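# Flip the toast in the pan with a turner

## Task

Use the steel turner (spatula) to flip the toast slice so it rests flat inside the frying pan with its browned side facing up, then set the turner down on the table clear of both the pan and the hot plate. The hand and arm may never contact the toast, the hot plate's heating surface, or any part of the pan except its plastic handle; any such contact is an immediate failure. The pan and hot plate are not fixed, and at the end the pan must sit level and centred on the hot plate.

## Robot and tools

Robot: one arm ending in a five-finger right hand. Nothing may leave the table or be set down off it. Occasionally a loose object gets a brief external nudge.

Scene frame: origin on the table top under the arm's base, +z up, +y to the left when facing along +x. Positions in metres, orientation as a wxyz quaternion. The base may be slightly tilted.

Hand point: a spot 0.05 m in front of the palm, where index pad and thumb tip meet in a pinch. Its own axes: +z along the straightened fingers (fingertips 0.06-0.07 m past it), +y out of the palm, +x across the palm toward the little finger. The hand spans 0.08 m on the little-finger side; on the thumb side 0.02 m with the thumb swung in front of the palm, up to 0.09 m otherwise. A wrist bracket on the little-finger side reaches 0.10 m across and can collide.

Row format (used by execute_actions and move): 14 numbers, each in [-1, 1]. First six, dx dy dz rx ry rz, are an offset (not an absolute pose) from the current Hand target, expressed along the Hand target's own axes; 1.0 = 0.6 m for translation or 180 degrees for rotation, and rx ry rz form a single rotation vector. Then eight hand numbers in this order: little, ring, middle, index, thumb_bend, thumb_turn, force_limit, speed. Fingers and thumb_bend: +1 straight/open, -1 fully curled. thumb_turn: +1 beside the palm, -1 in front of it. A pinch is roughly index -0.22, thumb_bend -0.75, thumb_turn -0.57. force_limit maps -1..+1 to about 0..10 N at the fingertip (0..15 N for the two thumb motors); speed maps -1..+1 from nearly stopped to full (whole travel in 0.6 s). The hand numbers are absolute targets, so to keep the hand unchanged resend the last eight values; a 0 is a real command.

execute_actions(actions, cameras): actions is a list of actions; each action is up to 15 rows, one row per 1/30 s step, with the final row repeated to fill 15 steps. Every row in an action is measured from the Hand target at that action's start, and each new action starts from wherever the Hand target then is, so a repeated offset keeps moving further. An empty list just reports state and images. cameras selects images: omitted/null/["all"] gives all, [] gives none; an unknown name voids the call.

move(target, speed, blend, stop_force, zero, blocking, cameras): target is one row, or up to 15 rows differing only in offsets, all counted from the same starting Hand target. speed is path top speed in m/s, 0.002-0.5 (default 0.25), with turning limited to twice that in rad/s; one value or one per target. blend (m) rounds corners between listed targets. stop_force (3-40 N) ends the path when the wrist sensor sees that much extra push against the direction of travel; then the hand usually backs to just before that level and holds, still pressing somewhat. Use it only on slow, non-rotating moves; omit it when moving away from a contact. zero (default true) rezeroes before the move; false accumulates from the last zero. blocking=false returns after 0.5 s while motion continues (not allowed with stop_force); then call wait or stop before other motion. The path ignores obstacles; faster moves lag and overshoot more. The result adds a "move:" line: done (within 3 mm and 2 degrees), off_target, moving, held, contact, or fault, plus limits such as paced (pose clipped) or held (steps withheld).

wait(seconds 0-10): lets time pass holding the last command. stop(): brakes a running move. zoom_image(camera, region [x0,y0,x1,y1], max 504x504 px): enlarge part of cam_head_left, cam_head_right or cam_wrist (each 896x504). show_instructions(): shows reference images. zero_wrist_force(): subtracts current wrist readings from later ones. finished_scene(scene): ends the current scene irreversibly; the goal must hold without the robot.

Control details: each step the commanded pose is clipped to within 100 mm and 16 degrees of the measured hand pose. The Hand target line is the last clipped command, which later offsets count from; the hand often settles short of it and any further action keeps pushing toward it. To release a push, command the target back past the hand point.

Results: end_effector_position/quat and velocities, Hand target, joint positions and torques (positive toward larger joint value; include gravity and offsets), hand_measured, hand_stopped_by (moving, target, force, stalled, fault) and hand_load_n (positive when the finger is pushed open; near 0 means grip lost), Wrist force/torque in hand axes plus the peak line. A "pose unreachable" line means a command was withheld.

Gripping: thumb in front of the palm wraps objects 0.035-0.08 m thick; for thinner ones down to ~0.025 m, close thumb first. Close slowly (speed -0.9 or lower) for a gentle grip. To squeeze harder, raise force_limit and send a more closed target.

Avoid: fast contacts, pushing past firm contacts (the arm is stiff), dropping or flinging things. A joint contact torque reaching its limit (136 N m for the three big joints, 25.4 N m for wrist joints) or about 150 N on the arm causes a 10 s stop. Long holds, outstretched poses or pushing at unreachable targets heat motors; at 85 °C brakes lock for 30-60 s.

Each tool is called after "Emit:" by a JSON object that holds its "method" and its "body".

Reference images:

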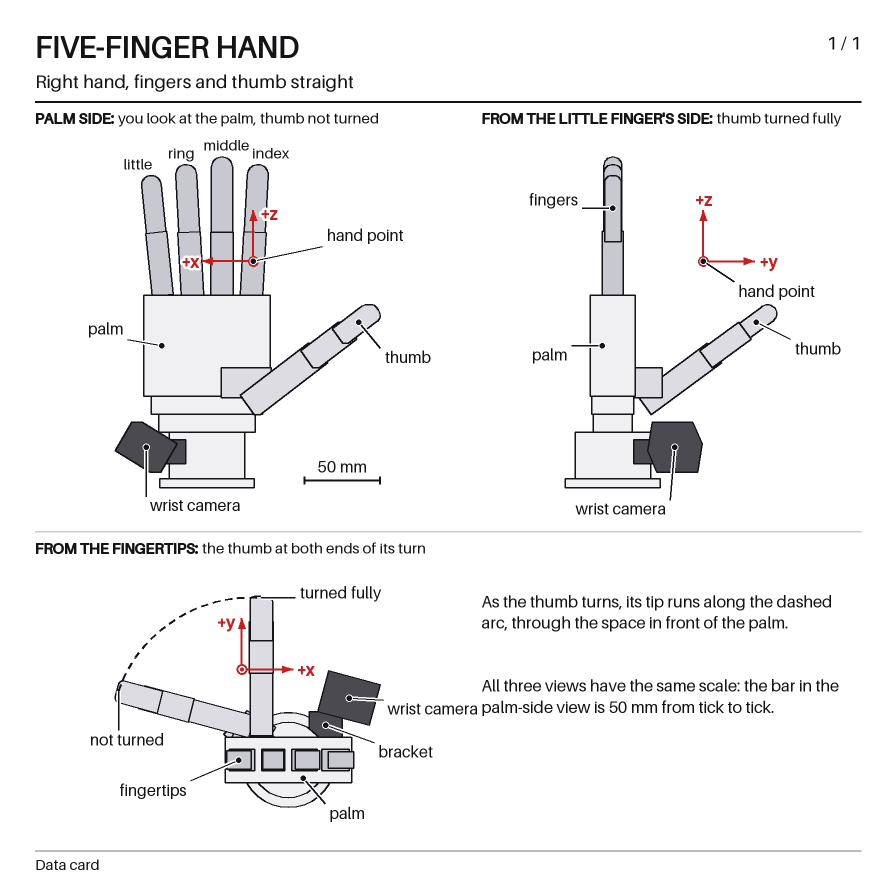

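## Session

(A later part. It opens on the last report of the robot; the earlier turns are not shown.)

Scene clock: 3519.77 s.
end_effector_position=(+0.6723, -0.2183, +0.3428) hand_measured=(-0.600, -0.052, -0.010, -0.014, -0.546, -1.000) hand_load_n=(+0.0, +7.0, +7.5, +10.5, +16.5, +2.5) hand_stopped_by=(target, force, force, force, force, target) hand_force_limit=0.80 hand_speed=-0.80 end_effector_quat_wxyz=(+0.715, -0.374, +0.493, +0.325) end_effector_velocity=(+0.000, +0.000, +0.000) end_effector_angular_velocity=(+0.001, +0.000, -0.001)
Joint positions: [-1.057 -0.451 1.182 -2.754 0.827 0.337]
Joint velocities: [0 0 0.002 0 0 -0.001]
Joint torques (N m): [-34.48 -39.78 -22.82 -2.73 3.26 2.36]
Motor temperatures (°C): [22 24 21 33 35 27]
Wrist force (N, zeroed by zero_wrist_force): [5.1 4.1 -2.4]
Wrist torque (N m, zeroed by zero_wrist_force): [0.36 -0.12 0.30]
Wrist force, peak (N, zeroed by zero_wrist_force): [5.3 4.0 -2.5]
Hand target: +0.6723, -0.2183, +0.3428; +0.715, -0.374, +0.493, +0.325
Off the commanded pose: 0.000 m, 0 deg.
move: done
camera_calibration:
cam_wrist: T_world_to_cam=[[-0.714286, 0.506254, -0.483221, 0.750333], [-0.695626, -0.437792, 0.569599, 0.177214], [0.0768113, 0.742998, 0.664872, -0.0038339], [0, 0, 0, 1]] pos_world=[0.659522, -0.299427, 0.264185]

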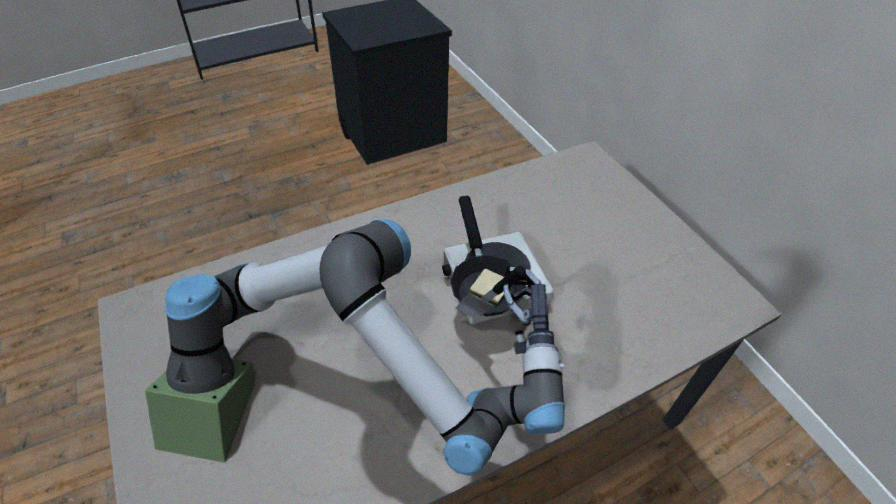

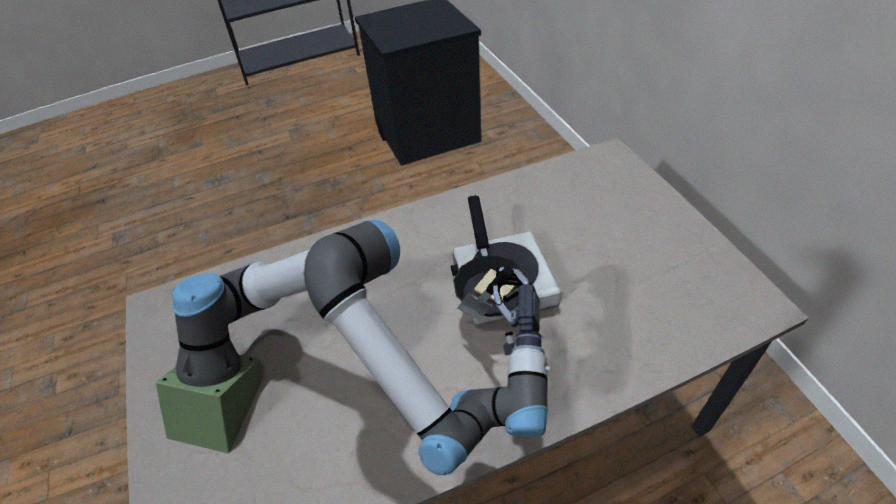

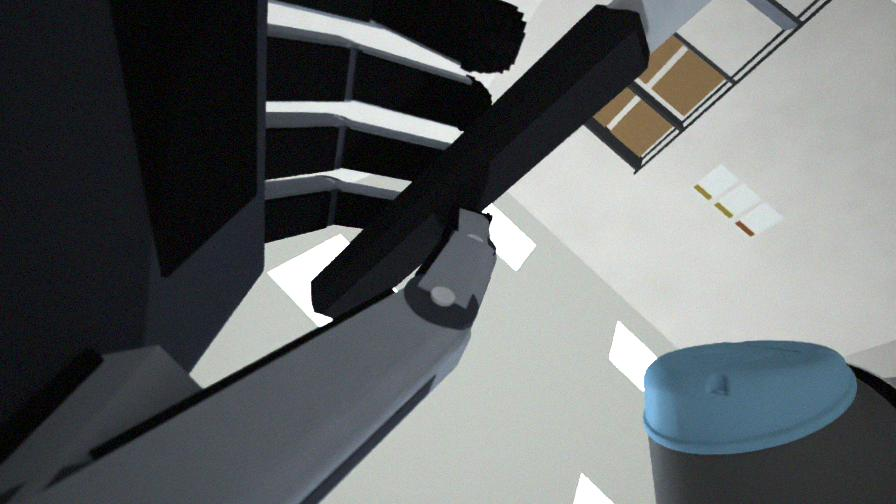

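Emit:
{"method": "move", "body": {"target": [0.04,-0.032,0.1317,0,0,0,-0.6,-0.6,-0.6,-0.6,-1,-1,0.8,-0.8], "speed": 0.05, "stop_force": 10}}

Emit:
{"method": "zoom_image", "body": {"camera": "cam_head_left", "region": [420, 200, 560, 360]}}

Emit:
{"method": "zoom_image", "body": {"camera": "cam_head_right", "region": [420, 200, 560, 360]}}

Scene clock: 3525.30 s.
end_effector_position=(+0.7321, -0.1582, +0.3426) hand_measured=(-0.600, -0.052, -0.010, -0.014, -0.546, -1.000) hand_load_n=(+0.0, +8.5, +8.0, +9.5, +16.5, +1.5) hand_stopped_by=(target, force, force, force, force, target) hand_force_limit=0.80 hand_speed=-0.80 end_effector_quat_wxyz=(+0.715, -0.374, +0.493, +0.325) end_effector_velocity=(+0.000, +0.001, +0.000) end_effector_angular_velocity=(-0.002, -0.002, +0.000)
Joint positions: [-0.959 -0.516 1.174 -2.595 0.788 0.213]
Joint velocities: [0 -0.001 0 -0.001 0 -0.002]
Joint torques (N m): [-34.77 -39.14 -11.99 -3.22 3.77 2.37]
Motor temperatures (°C): [22 24 21 33 35 27]
Wrist force (N, zeroed by zero_wrist_force): [4.6 3.6 -2.4]
Wrist torque (N m, zeroed by zero_wrist_force): [0.40 -0.17 0.25]
Wrist force, peak (N, zeroed by zero_wrist_force): [5.3 4.5 -3.7]
Hand target: +0.7321, -0.1582, +0.3426; +0.715, -0.374, +0.493, +0.325
Off the commanded pose: 0.000 m, 0 deg.
move: done
camera_calibration:
cam_wrist: T_world_to_cam=[[-0.714262, 0.506278, -0.483231, 0.762463], [-0.695656, -0.437835, 0.569529, 0.245306], [0.0767647, 0.742955, 0.664924, -0.0529902], [0, 0, 0, 1]] pos_world=[0.719314, -0.239246, 0.263972]

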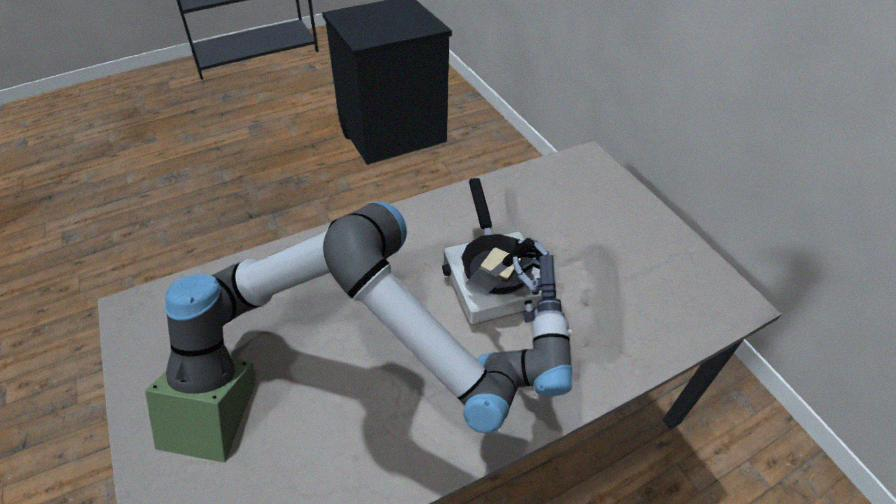

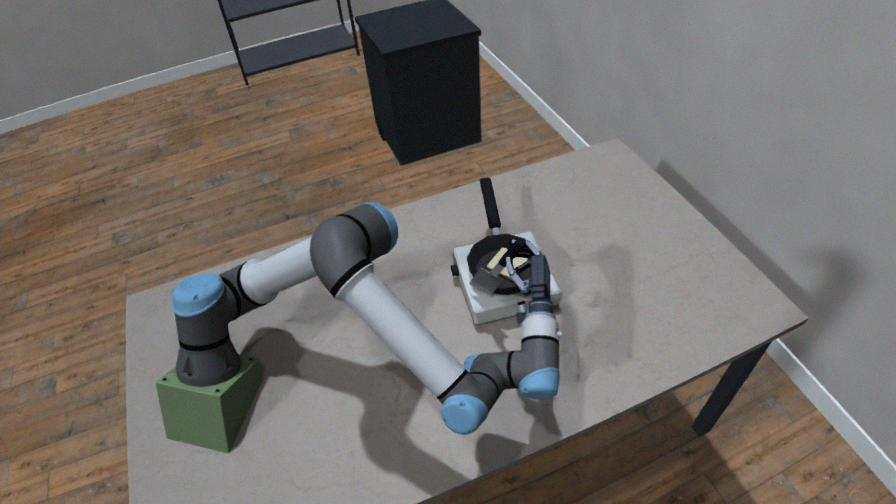

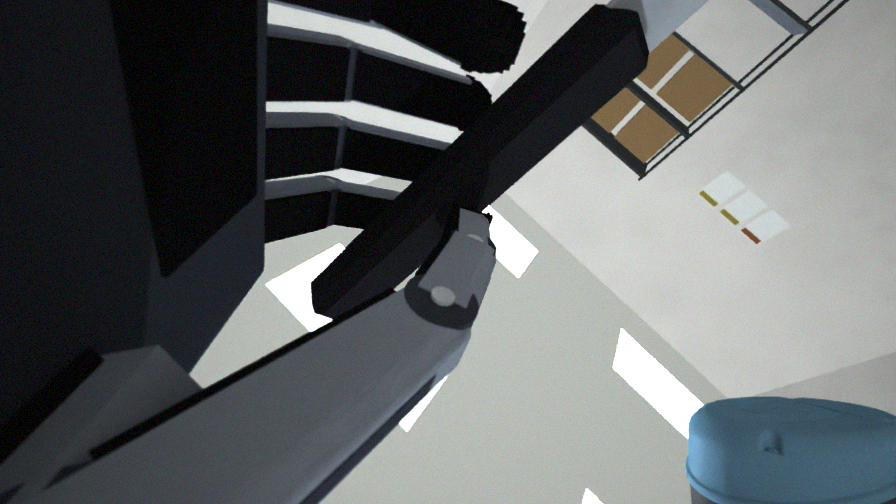

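Scaled by 3.150.

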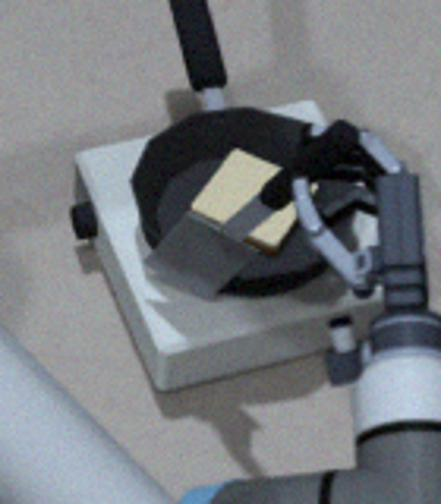

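Scaled by 3.150.

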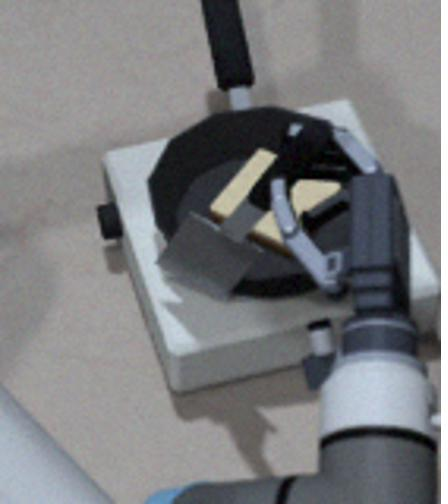

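Emit:
{"method": "move", "body": {"target": [-0.204,-0.037,-0.149,0,0,0,-0.6,-0.6,-0.6,-0.6,-1,-1,0.8,-0.8], "speed": 0.15}}

Emit:
{"method": "zoom_image", "body": {"camera": "cam_head_left", "region": [420, 170, 580, 340]}}

Emit:
{"method": "zoom_image", "body": {"camera": "cam_head_right", "region": [420, 170, 580, 340]}}

Scene clock: 3531.30 s.
end_effector_position=(+0.6724, -0.2576, +0.4425) hand_measured=(-0.600, -0.052, -0.010, -0.014, -0.546, -1.000) hand_load_n=(+0.0, +9.0, +8.0, +9.0, +17.5, +1.5) hand_stopped_by=(target, force, force, force, force, target) hand_force_limit=0.80 hand_speed=-0.80 end_effector_quat_wxyz=(+0.715, -0.374, +0.494, +0.325) end_effector_velocity=(+0.000, +0.000, +0.001) end_effector_angular_velocity=(-0.001, -0.001, +0.002)
Joint positions: [-1.138 -0.473 1.019 -2.632 0.865 0.433]
Joint velocities: [0 0 -0.001 -0.001 0.001 0]
Joint torques (N m): [-32.88 -64.57 -20.58 -1.85 0.72 -0.68]
Motor temperatures (°C): [22 24 21 33 35 27]
Wrist force (N, zeroed by zero_wrist_force): [5.3 3.2 -1.5]
Wrist torque (N m, zeroed by zero_wrist_force): [0.27 -0.27 0.28]
Wrist force, peak (N, zeroed by zero_wrist_force): [6.2 3.6 -1.3]
Hand target: +0.6723, -0.2576, +0.4427; +0.715, -0.374, +0.494, +0.325
Off the commanded pose: 0.000 m, 0 deg.
move: done
camera_calibration:
cam_wrist: T_world_to_cam=[[-0.714317, 0.506474, -0.482945, 0.818385], [-0.695568, -0.437837, 0.569636, 0.103194], [0.0770543, 0.742821, 0.665041, -0.0411683], [0, 0, 0, 1]] pos_world=[0.659536, -0.338728, 0.363831]

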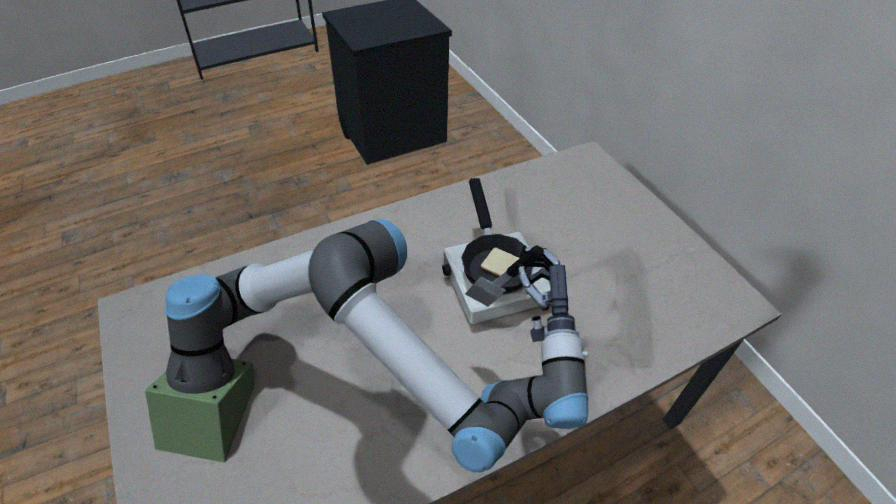

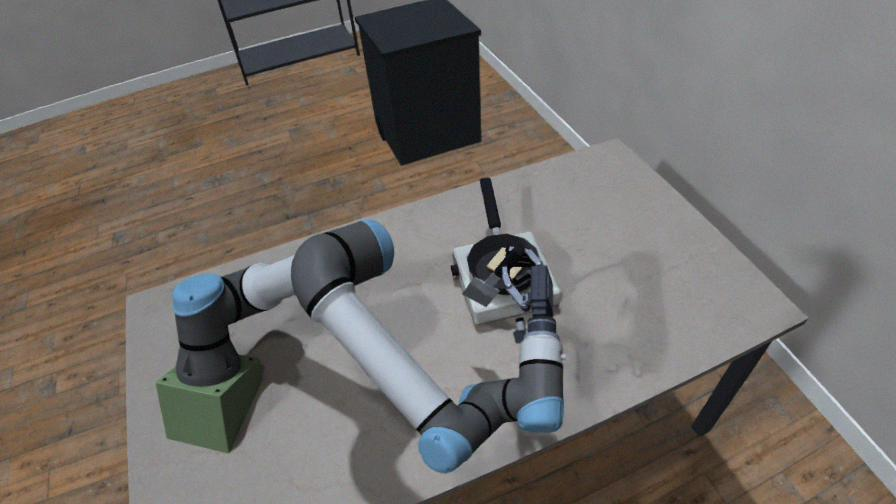

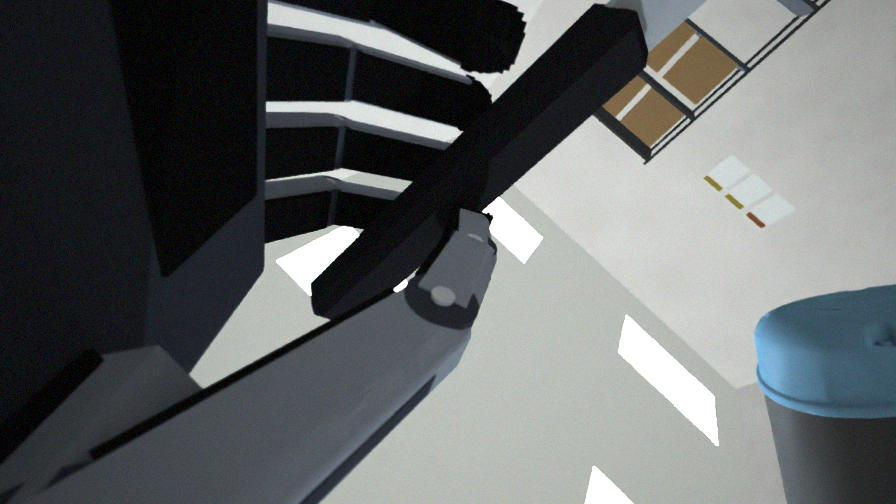

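Scaled by 2.965.

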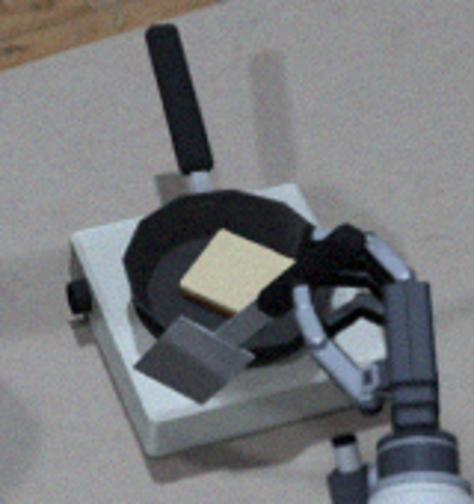

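Scaled by 2.965.

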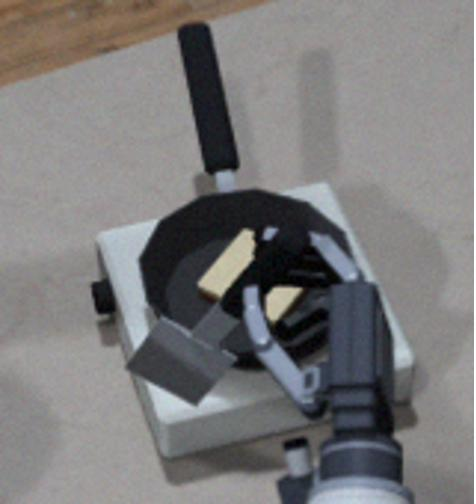

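Emit:
{"method": "zoom_image", "body": {"camera": "cam_head_left", "region": [455, 225, 535, 285]}}

Scaled by 6.300.

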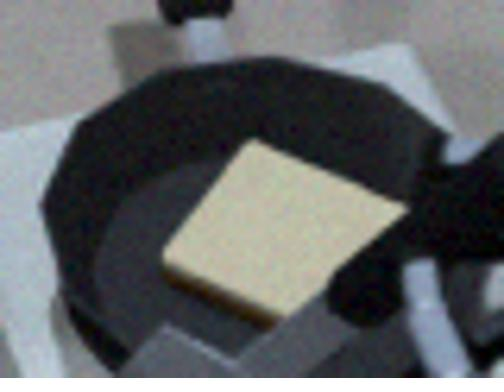

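Emit:
{"method": "move", "body": {"target": [-0.146,0.194,0.012,0.439,0.0605,0.1885,-0.6,-0.6,-0.6,-0.6,-1,-1,0.8,-0.8], "speed": 0.3}}

Scene clock: 3568.47 s.
end_effector_position=(+0.5521, -0.2005, +0.5023) hand_measured=(-0.600, -0.052, -0.010, -0.016, -0.546, -1.000) hand_load_n=(+0.0, +12.0, +9.0, +7.0, +18.5, +0.5) hand_stopped_by=(target, force, force, force, force, target) hand_force_limit=0.80 hand_speed=-0.80 end_effector_quat_wxyz=(+0.624, +0.280, +0.725, +0.087) end_effector_velocity=(+0.000, +0.000, +0.000) end_effector_angular_velocity=(+0.004, +0.001, -0.001)
Joint positions: [-1.562 -1.581 1.921 -0.289 0.334 -0.655]
Joint velocities: [0 0 0 0.005 0 -0.001]
Joint torques (N m): [-4.47 -16.38 -21.76 1.54 0.16 -1.64]
Motor temperatures (°C): [22 24 21 33 35 27]
Wrist force (N, zeroed by zero_wrist_force): [4.8 0.4 -0.3]
Wrist torque (N m, zeroed by zero_wrist_force): [0.09 -0.44 0.07]
Wrist force, peak (N, zeroed by zero_wrist_force): [5.0 3.6 -2.1]
Hand target: +0.5521, -0.2004, +0.5024; +0.624, +0.280, +0.725, +0.087
Off the commanded pose: 0.000 m, 0 deg.
move: done
camera_calibration:
cam_wrist: T_world_to_cam=[[0.255376, 0.944218, 0.207931, -0.0622134], [-0.415429, -0.0870356, 0.905452, -0.242568], [0.873041, -0.317612, 0.370029, -0.618022], [0, 0, 0, 1]] pos_world=[0.454677, -0.15866, 0.461256]

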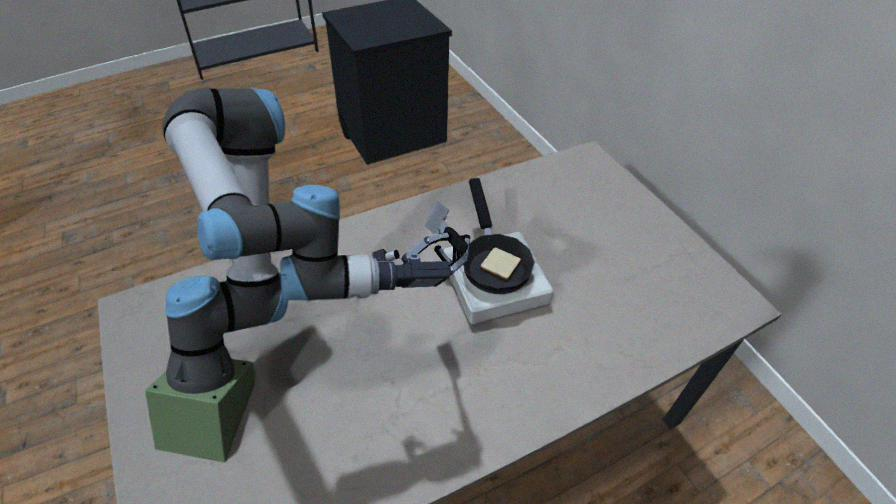

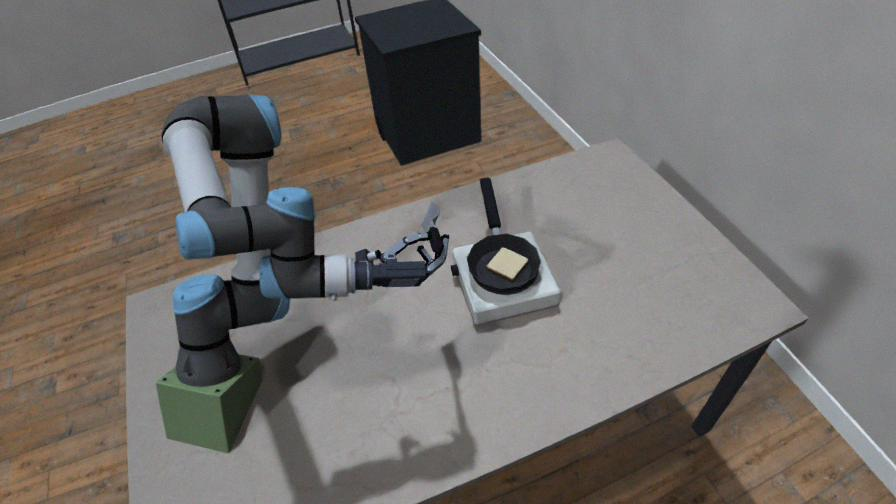

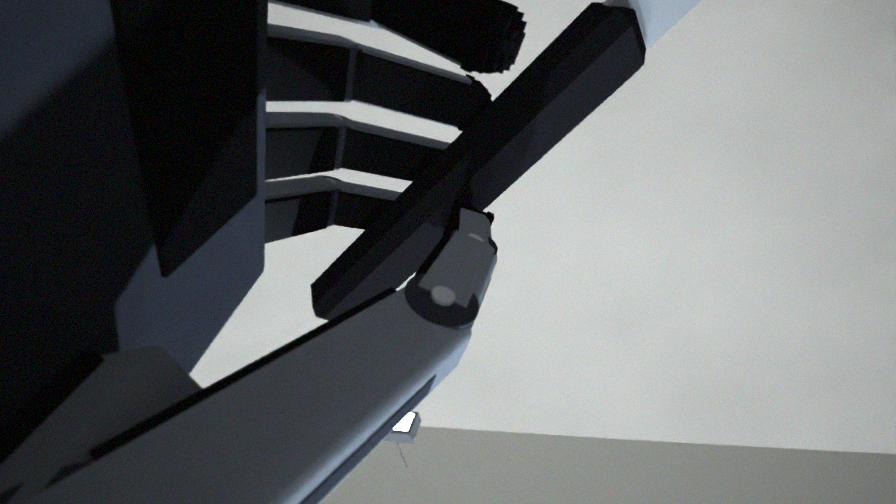

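Emit:
{"method": "zoom_image", "body": {"camera": "cam_head_left", "region": [430, 170, 570, 330]}}

Emit:
{"method": "zoom_image", "body": {"camera": "cam_head_right", "region": [430, 170, 570, 330]}}

Emit:
{"method": "zoom_image", "body": {"camera": "cam_head_right", "region": [460, 225, 550, 305]}}

Scaled by 3.150.

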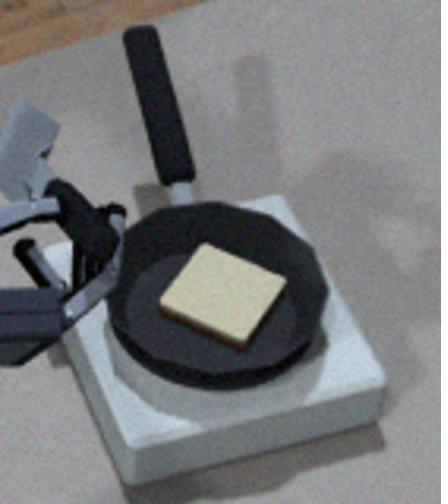

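Scaled by 3.150.

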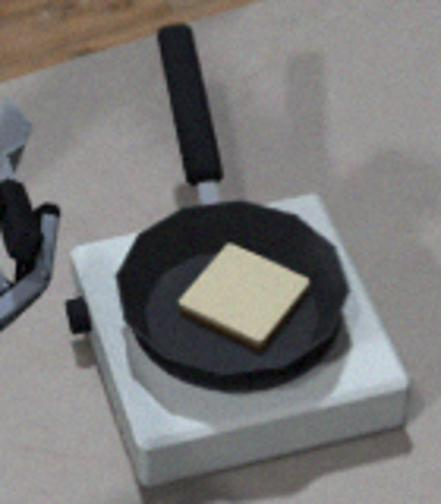

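Scaled by 5.600.

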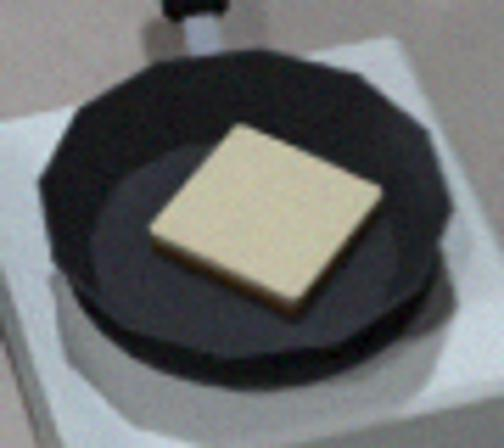

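Emit:
{"method": "move", "body": {"target": [0.1863,-0.0563,0.0523,0.4865,0.0498,0.0946,-0.6,-0.6,-0.6,-0.6,-1,-1,0.8,-0.8], "speed": 0.2}}

Emit:
{"method": "zoom_image", "body": {"camera": "cam_head_left", "region": [400, 170, 560, 330]}}

Emit:
{"method": "zoom_image", "body": {"camera": "cam_head_right", "region": [400, 170, 560, 330]}}

Scene clock: 3609.30 s.
end_effector_position=(+0.5646, -0.1777, +0.3844) hand_measured=(-0.600, -0.052, -0.010, -0.016, -0.544, -1.000) hand_load_n=(+0.0, +12.5, +9.5, +6.0, +19.0, -0.5) hand_stopped_by=(target, force, force, force, force, target) hand_force_limit=0.80 hand_speed=-0.80 end_effector_quat_wxyz=(+0.187, +0.719, +0.581, -0.333) end_effector_velocity=(+0.000, +0.001, +0.000) end_effector_angular_velocity=(+0.002, +0.001, +0.001)
Joint positions: [-0.832 -1.187 1.149 1.427 1.834 -0.457]
Joint velocities: [0 0 -0.001 0.002 -0.001 -0.002]
Joint torques (N m): [-17.66 -28.63 -23.08 3.28 1.73 1.32]
Motor temperatures (°C): [22 24 21 33 35 27]
Wrist force (N, zeroed by zero_wrist_force): [4.1 3.0 1.2]
Wrist torque (N m, zeroed by zero_wrist_force): [0.27 -0.47 0.28]
Wrist force, peak (N, zeroed by zero_wrist_force): [4.6 3.4 1.4]
Hand target: +0.5646, -0.1777, +0.3845; +0.187, +0.719, +0.581, -0.334
Off the commanded pose: 0.000 m, 0 deg.
move: done
camera_calibration:
cam_wrist: T_world_to_cam=[[0.950536, -0.0313638, -0.309026, -0.429555], [0.291573, -0.252877, 0.922518, -0.563818], [-0.107079, -0.96699, -0.231224, 0.0910611], [0, 0, 0, 1]] pos_world=[0.582452, -0.067994, 0.408444]

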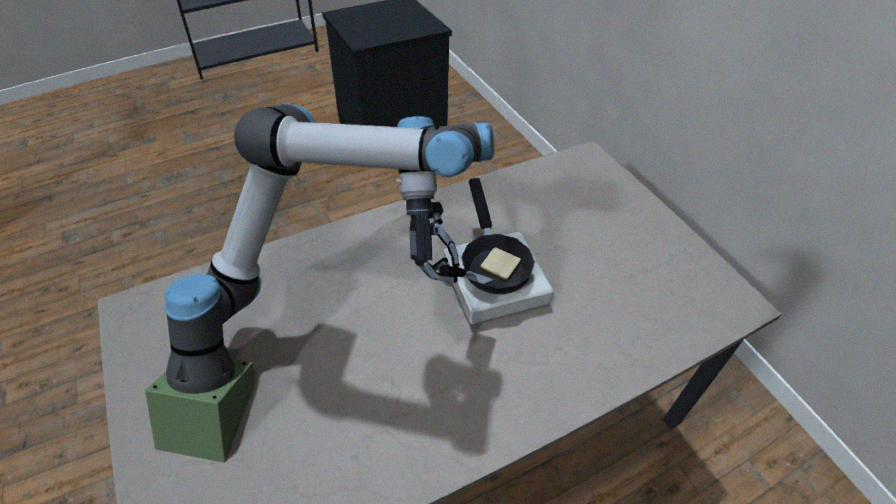

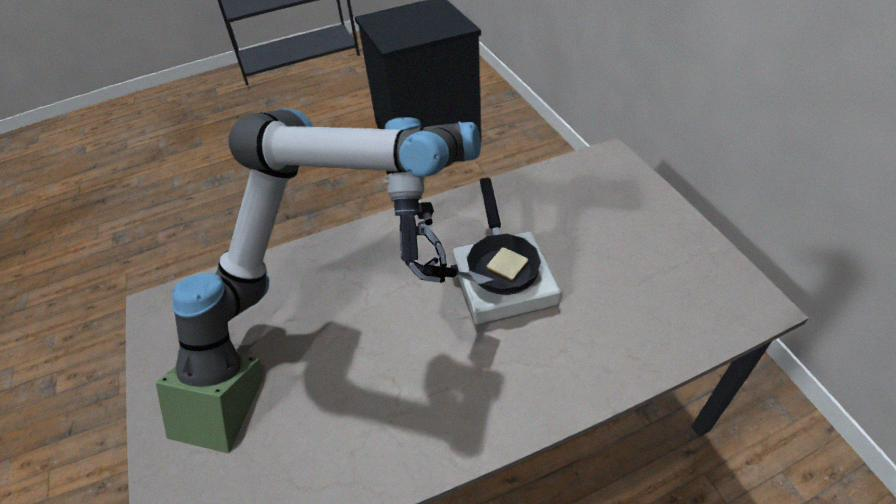

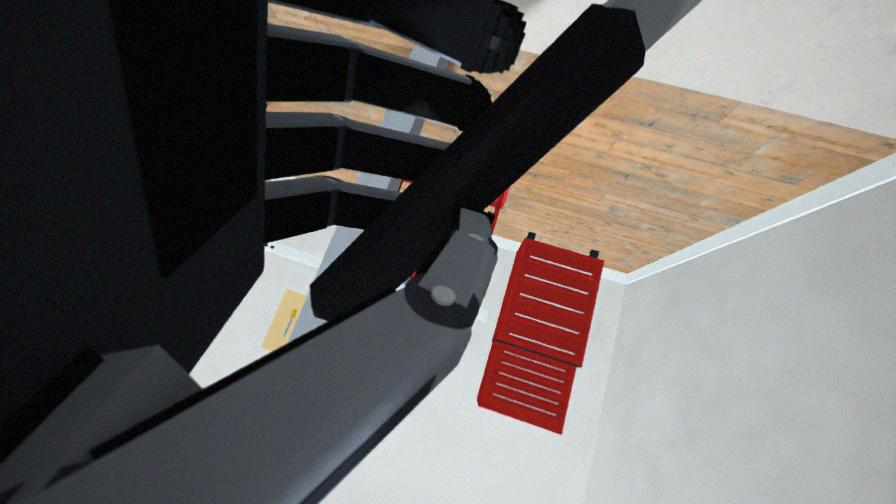

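Scaled by 3.150.

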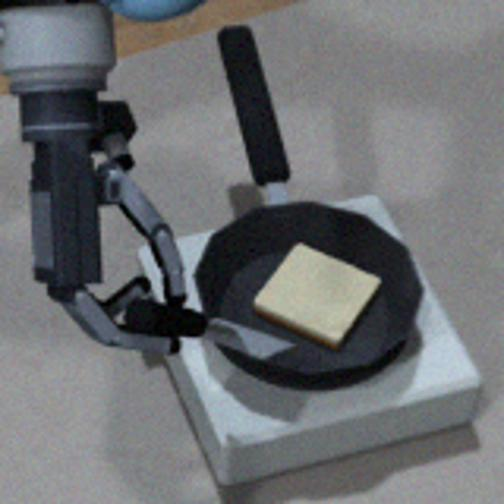

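Scaled by 3.150.

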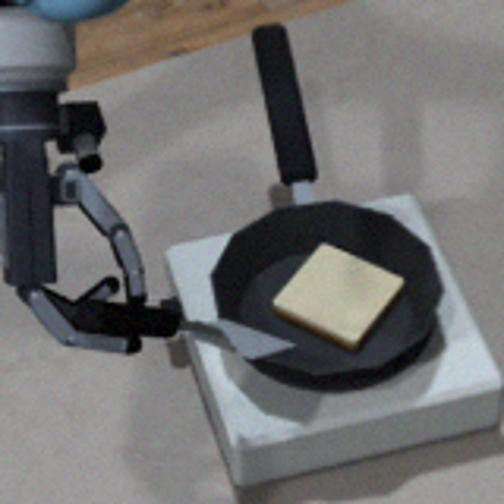

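Emit:
{"method": "zoom_image", "body": {"camera": "cam_head_left", "region": [430, 250, 510, 300]}}

Emit:
{"method": "zoom_image", "body": {"camera": "cam_head_right", "region": [430, 250, 510, 300]}}

Scaled by 6.300.

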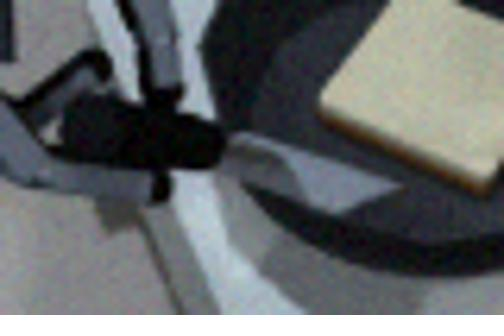

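Scaled by 6.300.

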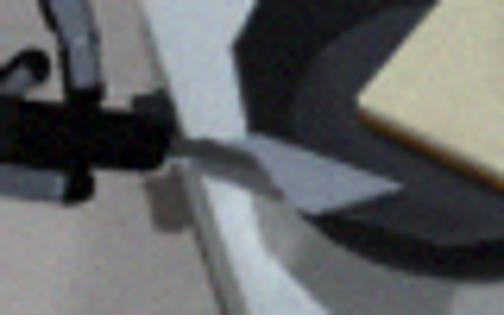

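Emit:
{"method": "move", "body": {"target": [0.1295,0.118,-0.072,0.030,-0.0444,-0.0146,-0.6,-0.6,-0.6,-0.6,-1,-1,0.8,-0.8], "speed": 0.1}}

Emit:
{"method": "zoom_image", "body": {"camera": "cam_head_left", "region": [440, 220, 540, 300]}}

Emit:
{"method": "zoom_image", "body": {"camera": "cam_head_right", "region": [440, 220, 540, 300]}}

Scene clock: 3637.47 s.
end_effector_position=(+0.6518, -0.1124, +0.3526) hand_measured=(-0.600, -0.052, -0.010, -0.016, -0.544, -1.000) hand_load_n=(+0.0, +12.0, +9.0, +6.5, +18.5, +0.0) hand_stopped_by=(target, force, force, force, force, target) hand_force_limit=0.80 hand_speed=-0.80 end_effector_quat_wxyz=(+0.185, +0.688, +0.566, -0.414) end_effector_velocity=(+0.001, +0.000, +0.001) end_effector_angular_velocity=(-0.002, -0.003, +0.001)
Joint positions: [-0.552 -0.922 0.755 1.71 2.028 -0.186]
Joint velocities: [0 0 -0.003 0 0.001 0.001]
Joint torques (N m): [-12.71 -44.09 -23.83 2.05 1.84 -0.43]
Motor temperatures (°C): [22 24 21 33 35 27]
Wrist force (N, zeroed by zero_wrist_force): [4.6 3.1 0.7]
Wrist torque (N m, zeroed by zero_wrist_force): [0.26 -0.50 0.23]
Wrist force, peak (N, zeroed by zero_wrist_force): [5.5 3.7 0.3]
Hand target: +0.6518, -0.1124, +0.3526; +0.185, +0.688, +0.566, -0.414
Off the commanded pose: 0.000 m, 0 deg.
move: done
camera_calibration:
cam_wrist: T_world_to_cam=[[0.900704, -0.0882612, -0.425373, -0.453102], [0.409153, -0.156796, 0.898893, -0.600873], [-0.146034, -0.983679, -0.105114, 0.135207], [0, 0, 0, 1]] pos_world=[0.673705, -0.00120541, 0.361596]

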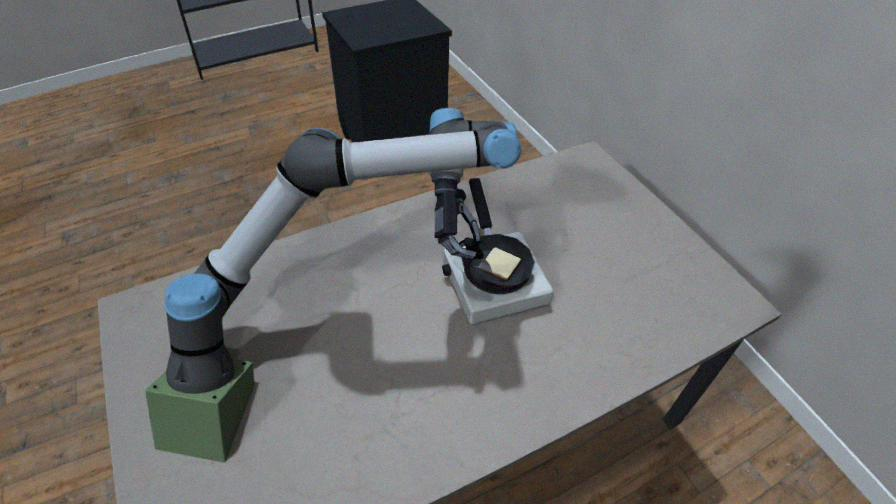

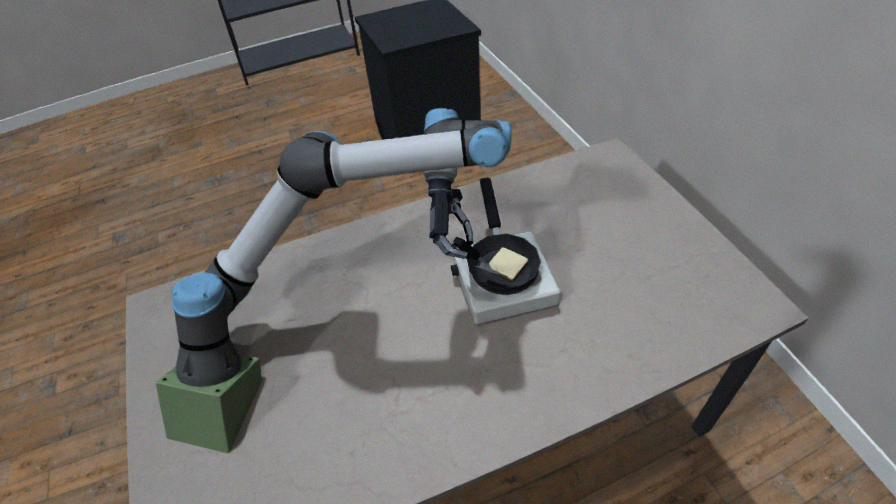

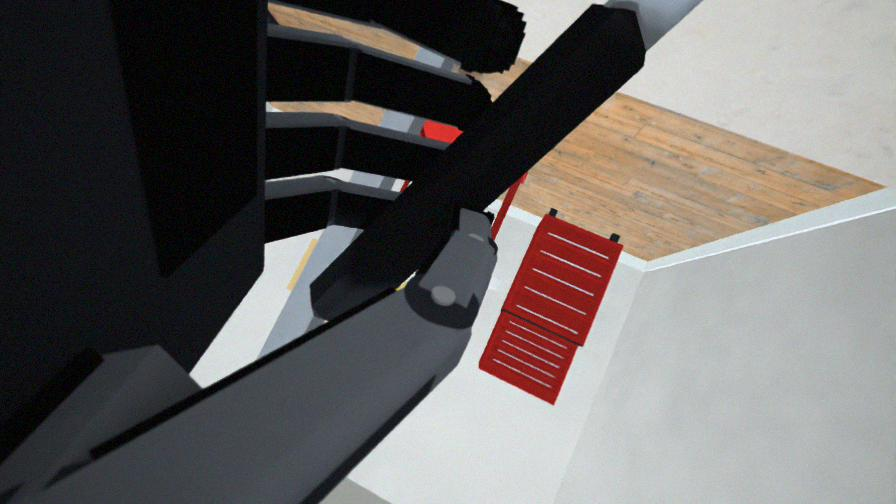

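Scaled by 5.040.

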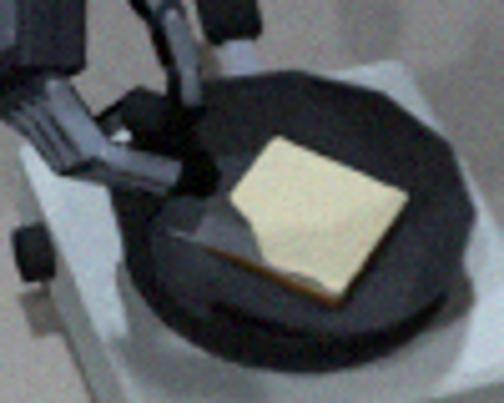

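Scaled by 5.040.

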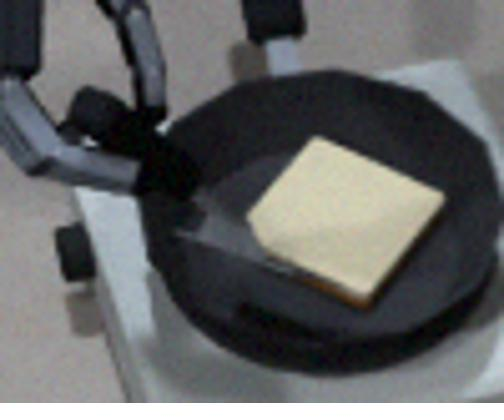

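Emit:
{"method": "move", "body": {"target": [0.0073,0.0123,-0.014,0,0,0,-0.6,-0.6,-0.6,-0.6,-1,-1,0.8,-0.8], "speed": 0.05, "cameras": []}}

Emit:
{"method": "move", "body": {"target": [0.065,0.0178,0.049,0,0,0,-0.6,-0.6,-0.6,-0.6,-1,-1,0.8,-0.8], "speed": 0.015, "stop_force": 3}}

Emit:
{"method": "zoom_image", "body": {"camera": "cam_head_left", "region": [440, 220, 540, 300]}}

Emit:
{"method": "zoom_image", "body": {"camera": "cam_head_right", "region": [440, 220, 540, 300]}}

Scene clock: 3650.70 s.
end_effector_position=(+0.6618, -0.1057, +0.3524) hand_measured=(-0.600, -0.052, -0.010, -0.016, -0.544, -1.000) hand_load_n=(+0.0, +12.0, +9.0, +6.0, +19.0, -0.5) hand_stopped_by=(target, force, force, force, force, target) hand_force_limit=0.80 hand_speed=-0.80 end_effector_quat_wxyz=(+0.185, +0.688, +0.566, -0.414) end_effector_velocity=(+0.000, -0.001, +0.000) end_effector_angular_velocity=(-0.001, -0.004, +0.001)
Joint positions: [-0.536 -0.889 0.689 1.752 2.028 -0.168]
Joint velocities: [-0.001 -0.002 0.002 -0.005 0 0]
Joint torques (N m): [-26.61 -61.5 -10.99 -0.24 3.08 -1.79]
Motor temperatures (°C): [22 24 21 33 35 27]
Wrist force (N, zeroed by zero_wrist_force): [5.3 3.4 1.3]
Wrist torque (N m, zeroed by zero_wrist_force): [0.30 -0.60 0.33]
Wrist force, peak (N, zeroed by zero_wrist_force): [5.5 3.5 1.4]
Hand target: +0.6618, -0.1057, +0.3526; +0.185, +0.688, +0.566, -0.414
Off the commanded pose: 0.000 m, 0 deg.
move: done
No camera images: "cameras" was empty.

Scene clock: 3654.03 s.
end_effector_position=(+0.6618, -0.1057, +0.3197) hand_measured=(-0.600, -0.052, -0.010, -0.016, -0.544, -1.000) hand_load_n=(+0.0, +8.5, +8.0, +9.0, +17.5, +2.0) hand_stopped_by=(target, force, force, force, force, target) hand_force_limit=0.80 hand_speed=-0.80 end_effector_quat_wxyz=(+0.185, +0.688, +0.566, -0.414) end_effector_velocity=(+0.000, +0.000, +0.000) end_effector_angular_velocity=(+0.000, -0.001, +0.000)
Joint positions: [-0.509 -0.881 0.755 1.692 2.028 -0.138]
Joint velocities: [0 0 -0.001 0 0 0]
Joint torques (N m): [-27 -58.5 -22.27 4.56 2.63 -2.03]
Motor temperatures (°C): [22 24 21 33 35 27]
Wrist force (N, zeroed by zero_wrist_force): [4.3 3.1 0.3]
Wrist torque (N m, zeroed by zero_wrist_force): [0.14 -0.36 0.30]
Wrist force, peak (N, zeroed by zero_wrist_force): [5.3 3.5 1.2]
Hand target: +0.6618, -0.1057, +0.3197; +0.185, +0.688, +0.566, -0.414
Off the commanded pose: 0.017 m, 0 deg.
move: contact
camera_calibration:
cam_wrist: T_world_to_cam=[[0.900704, -0.0882782, -0.42537, -0.475556], [0.40916, -0.156718, 0.898904, -0.574362], [-0.146017, -0.98369, -0.105037, 0.139812], [0, 0, 0, 1]] pos_world=[0.683756, 0.00553737, 0.328694]

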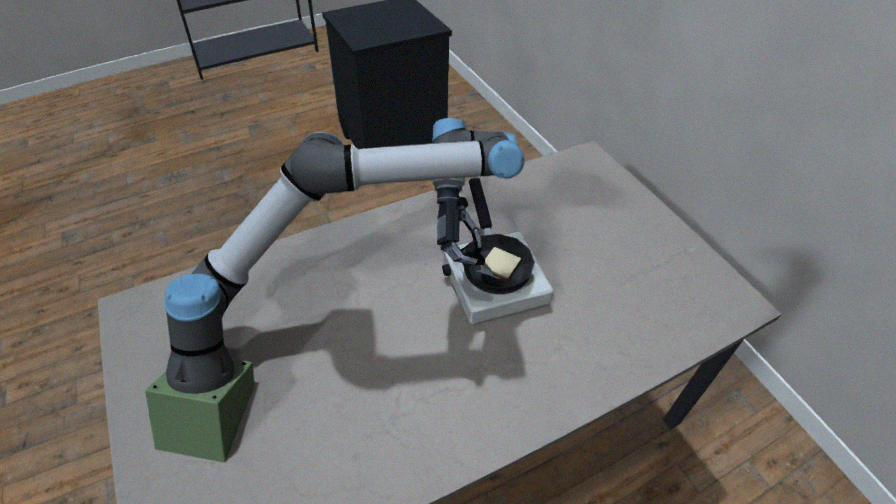

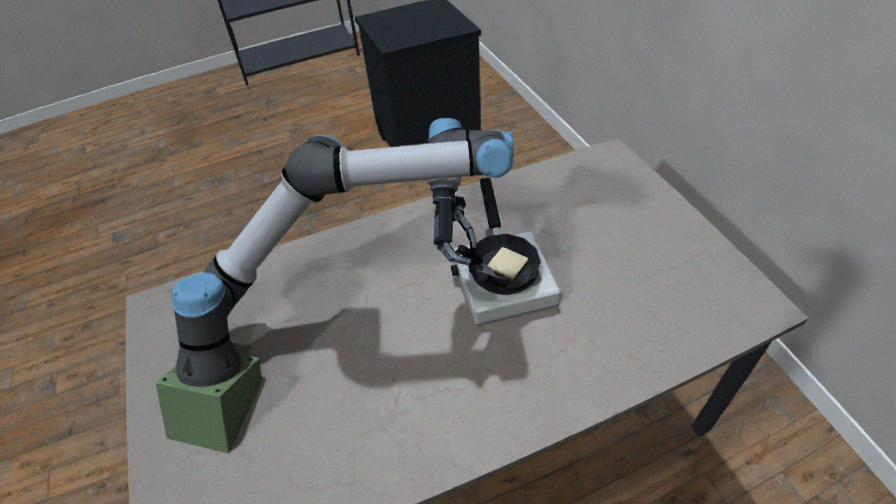

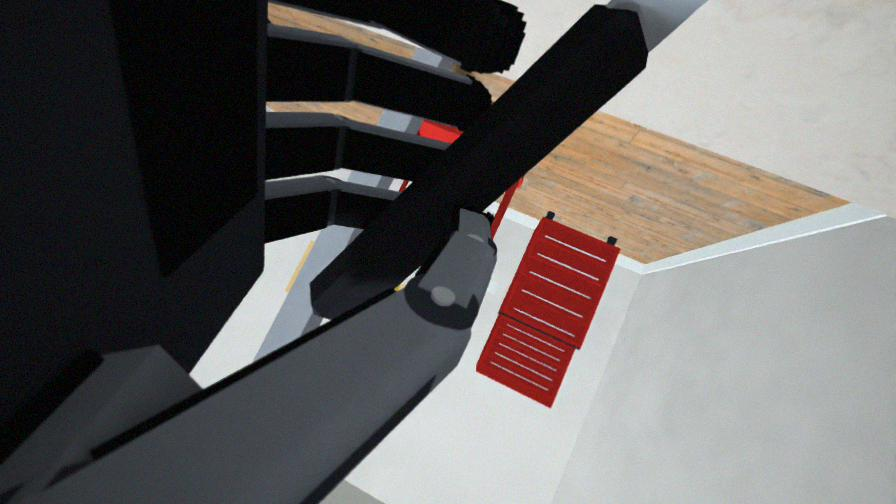

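Scaled by 5.040.

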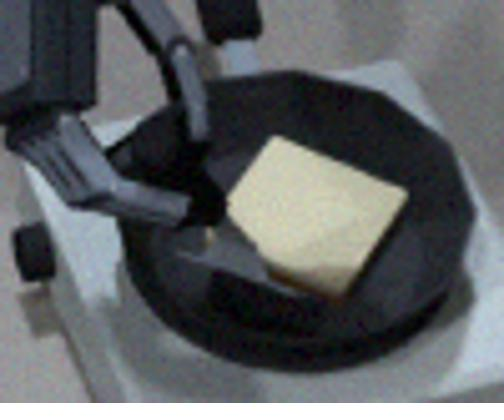

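Scaled by 5.040.

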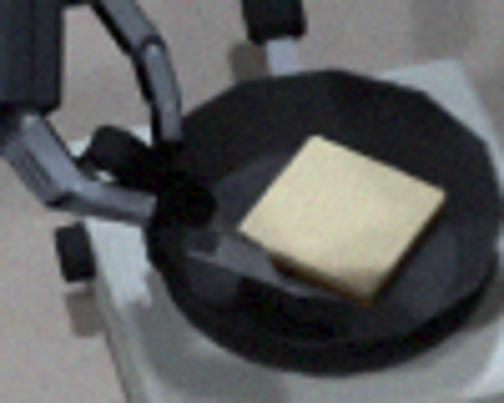

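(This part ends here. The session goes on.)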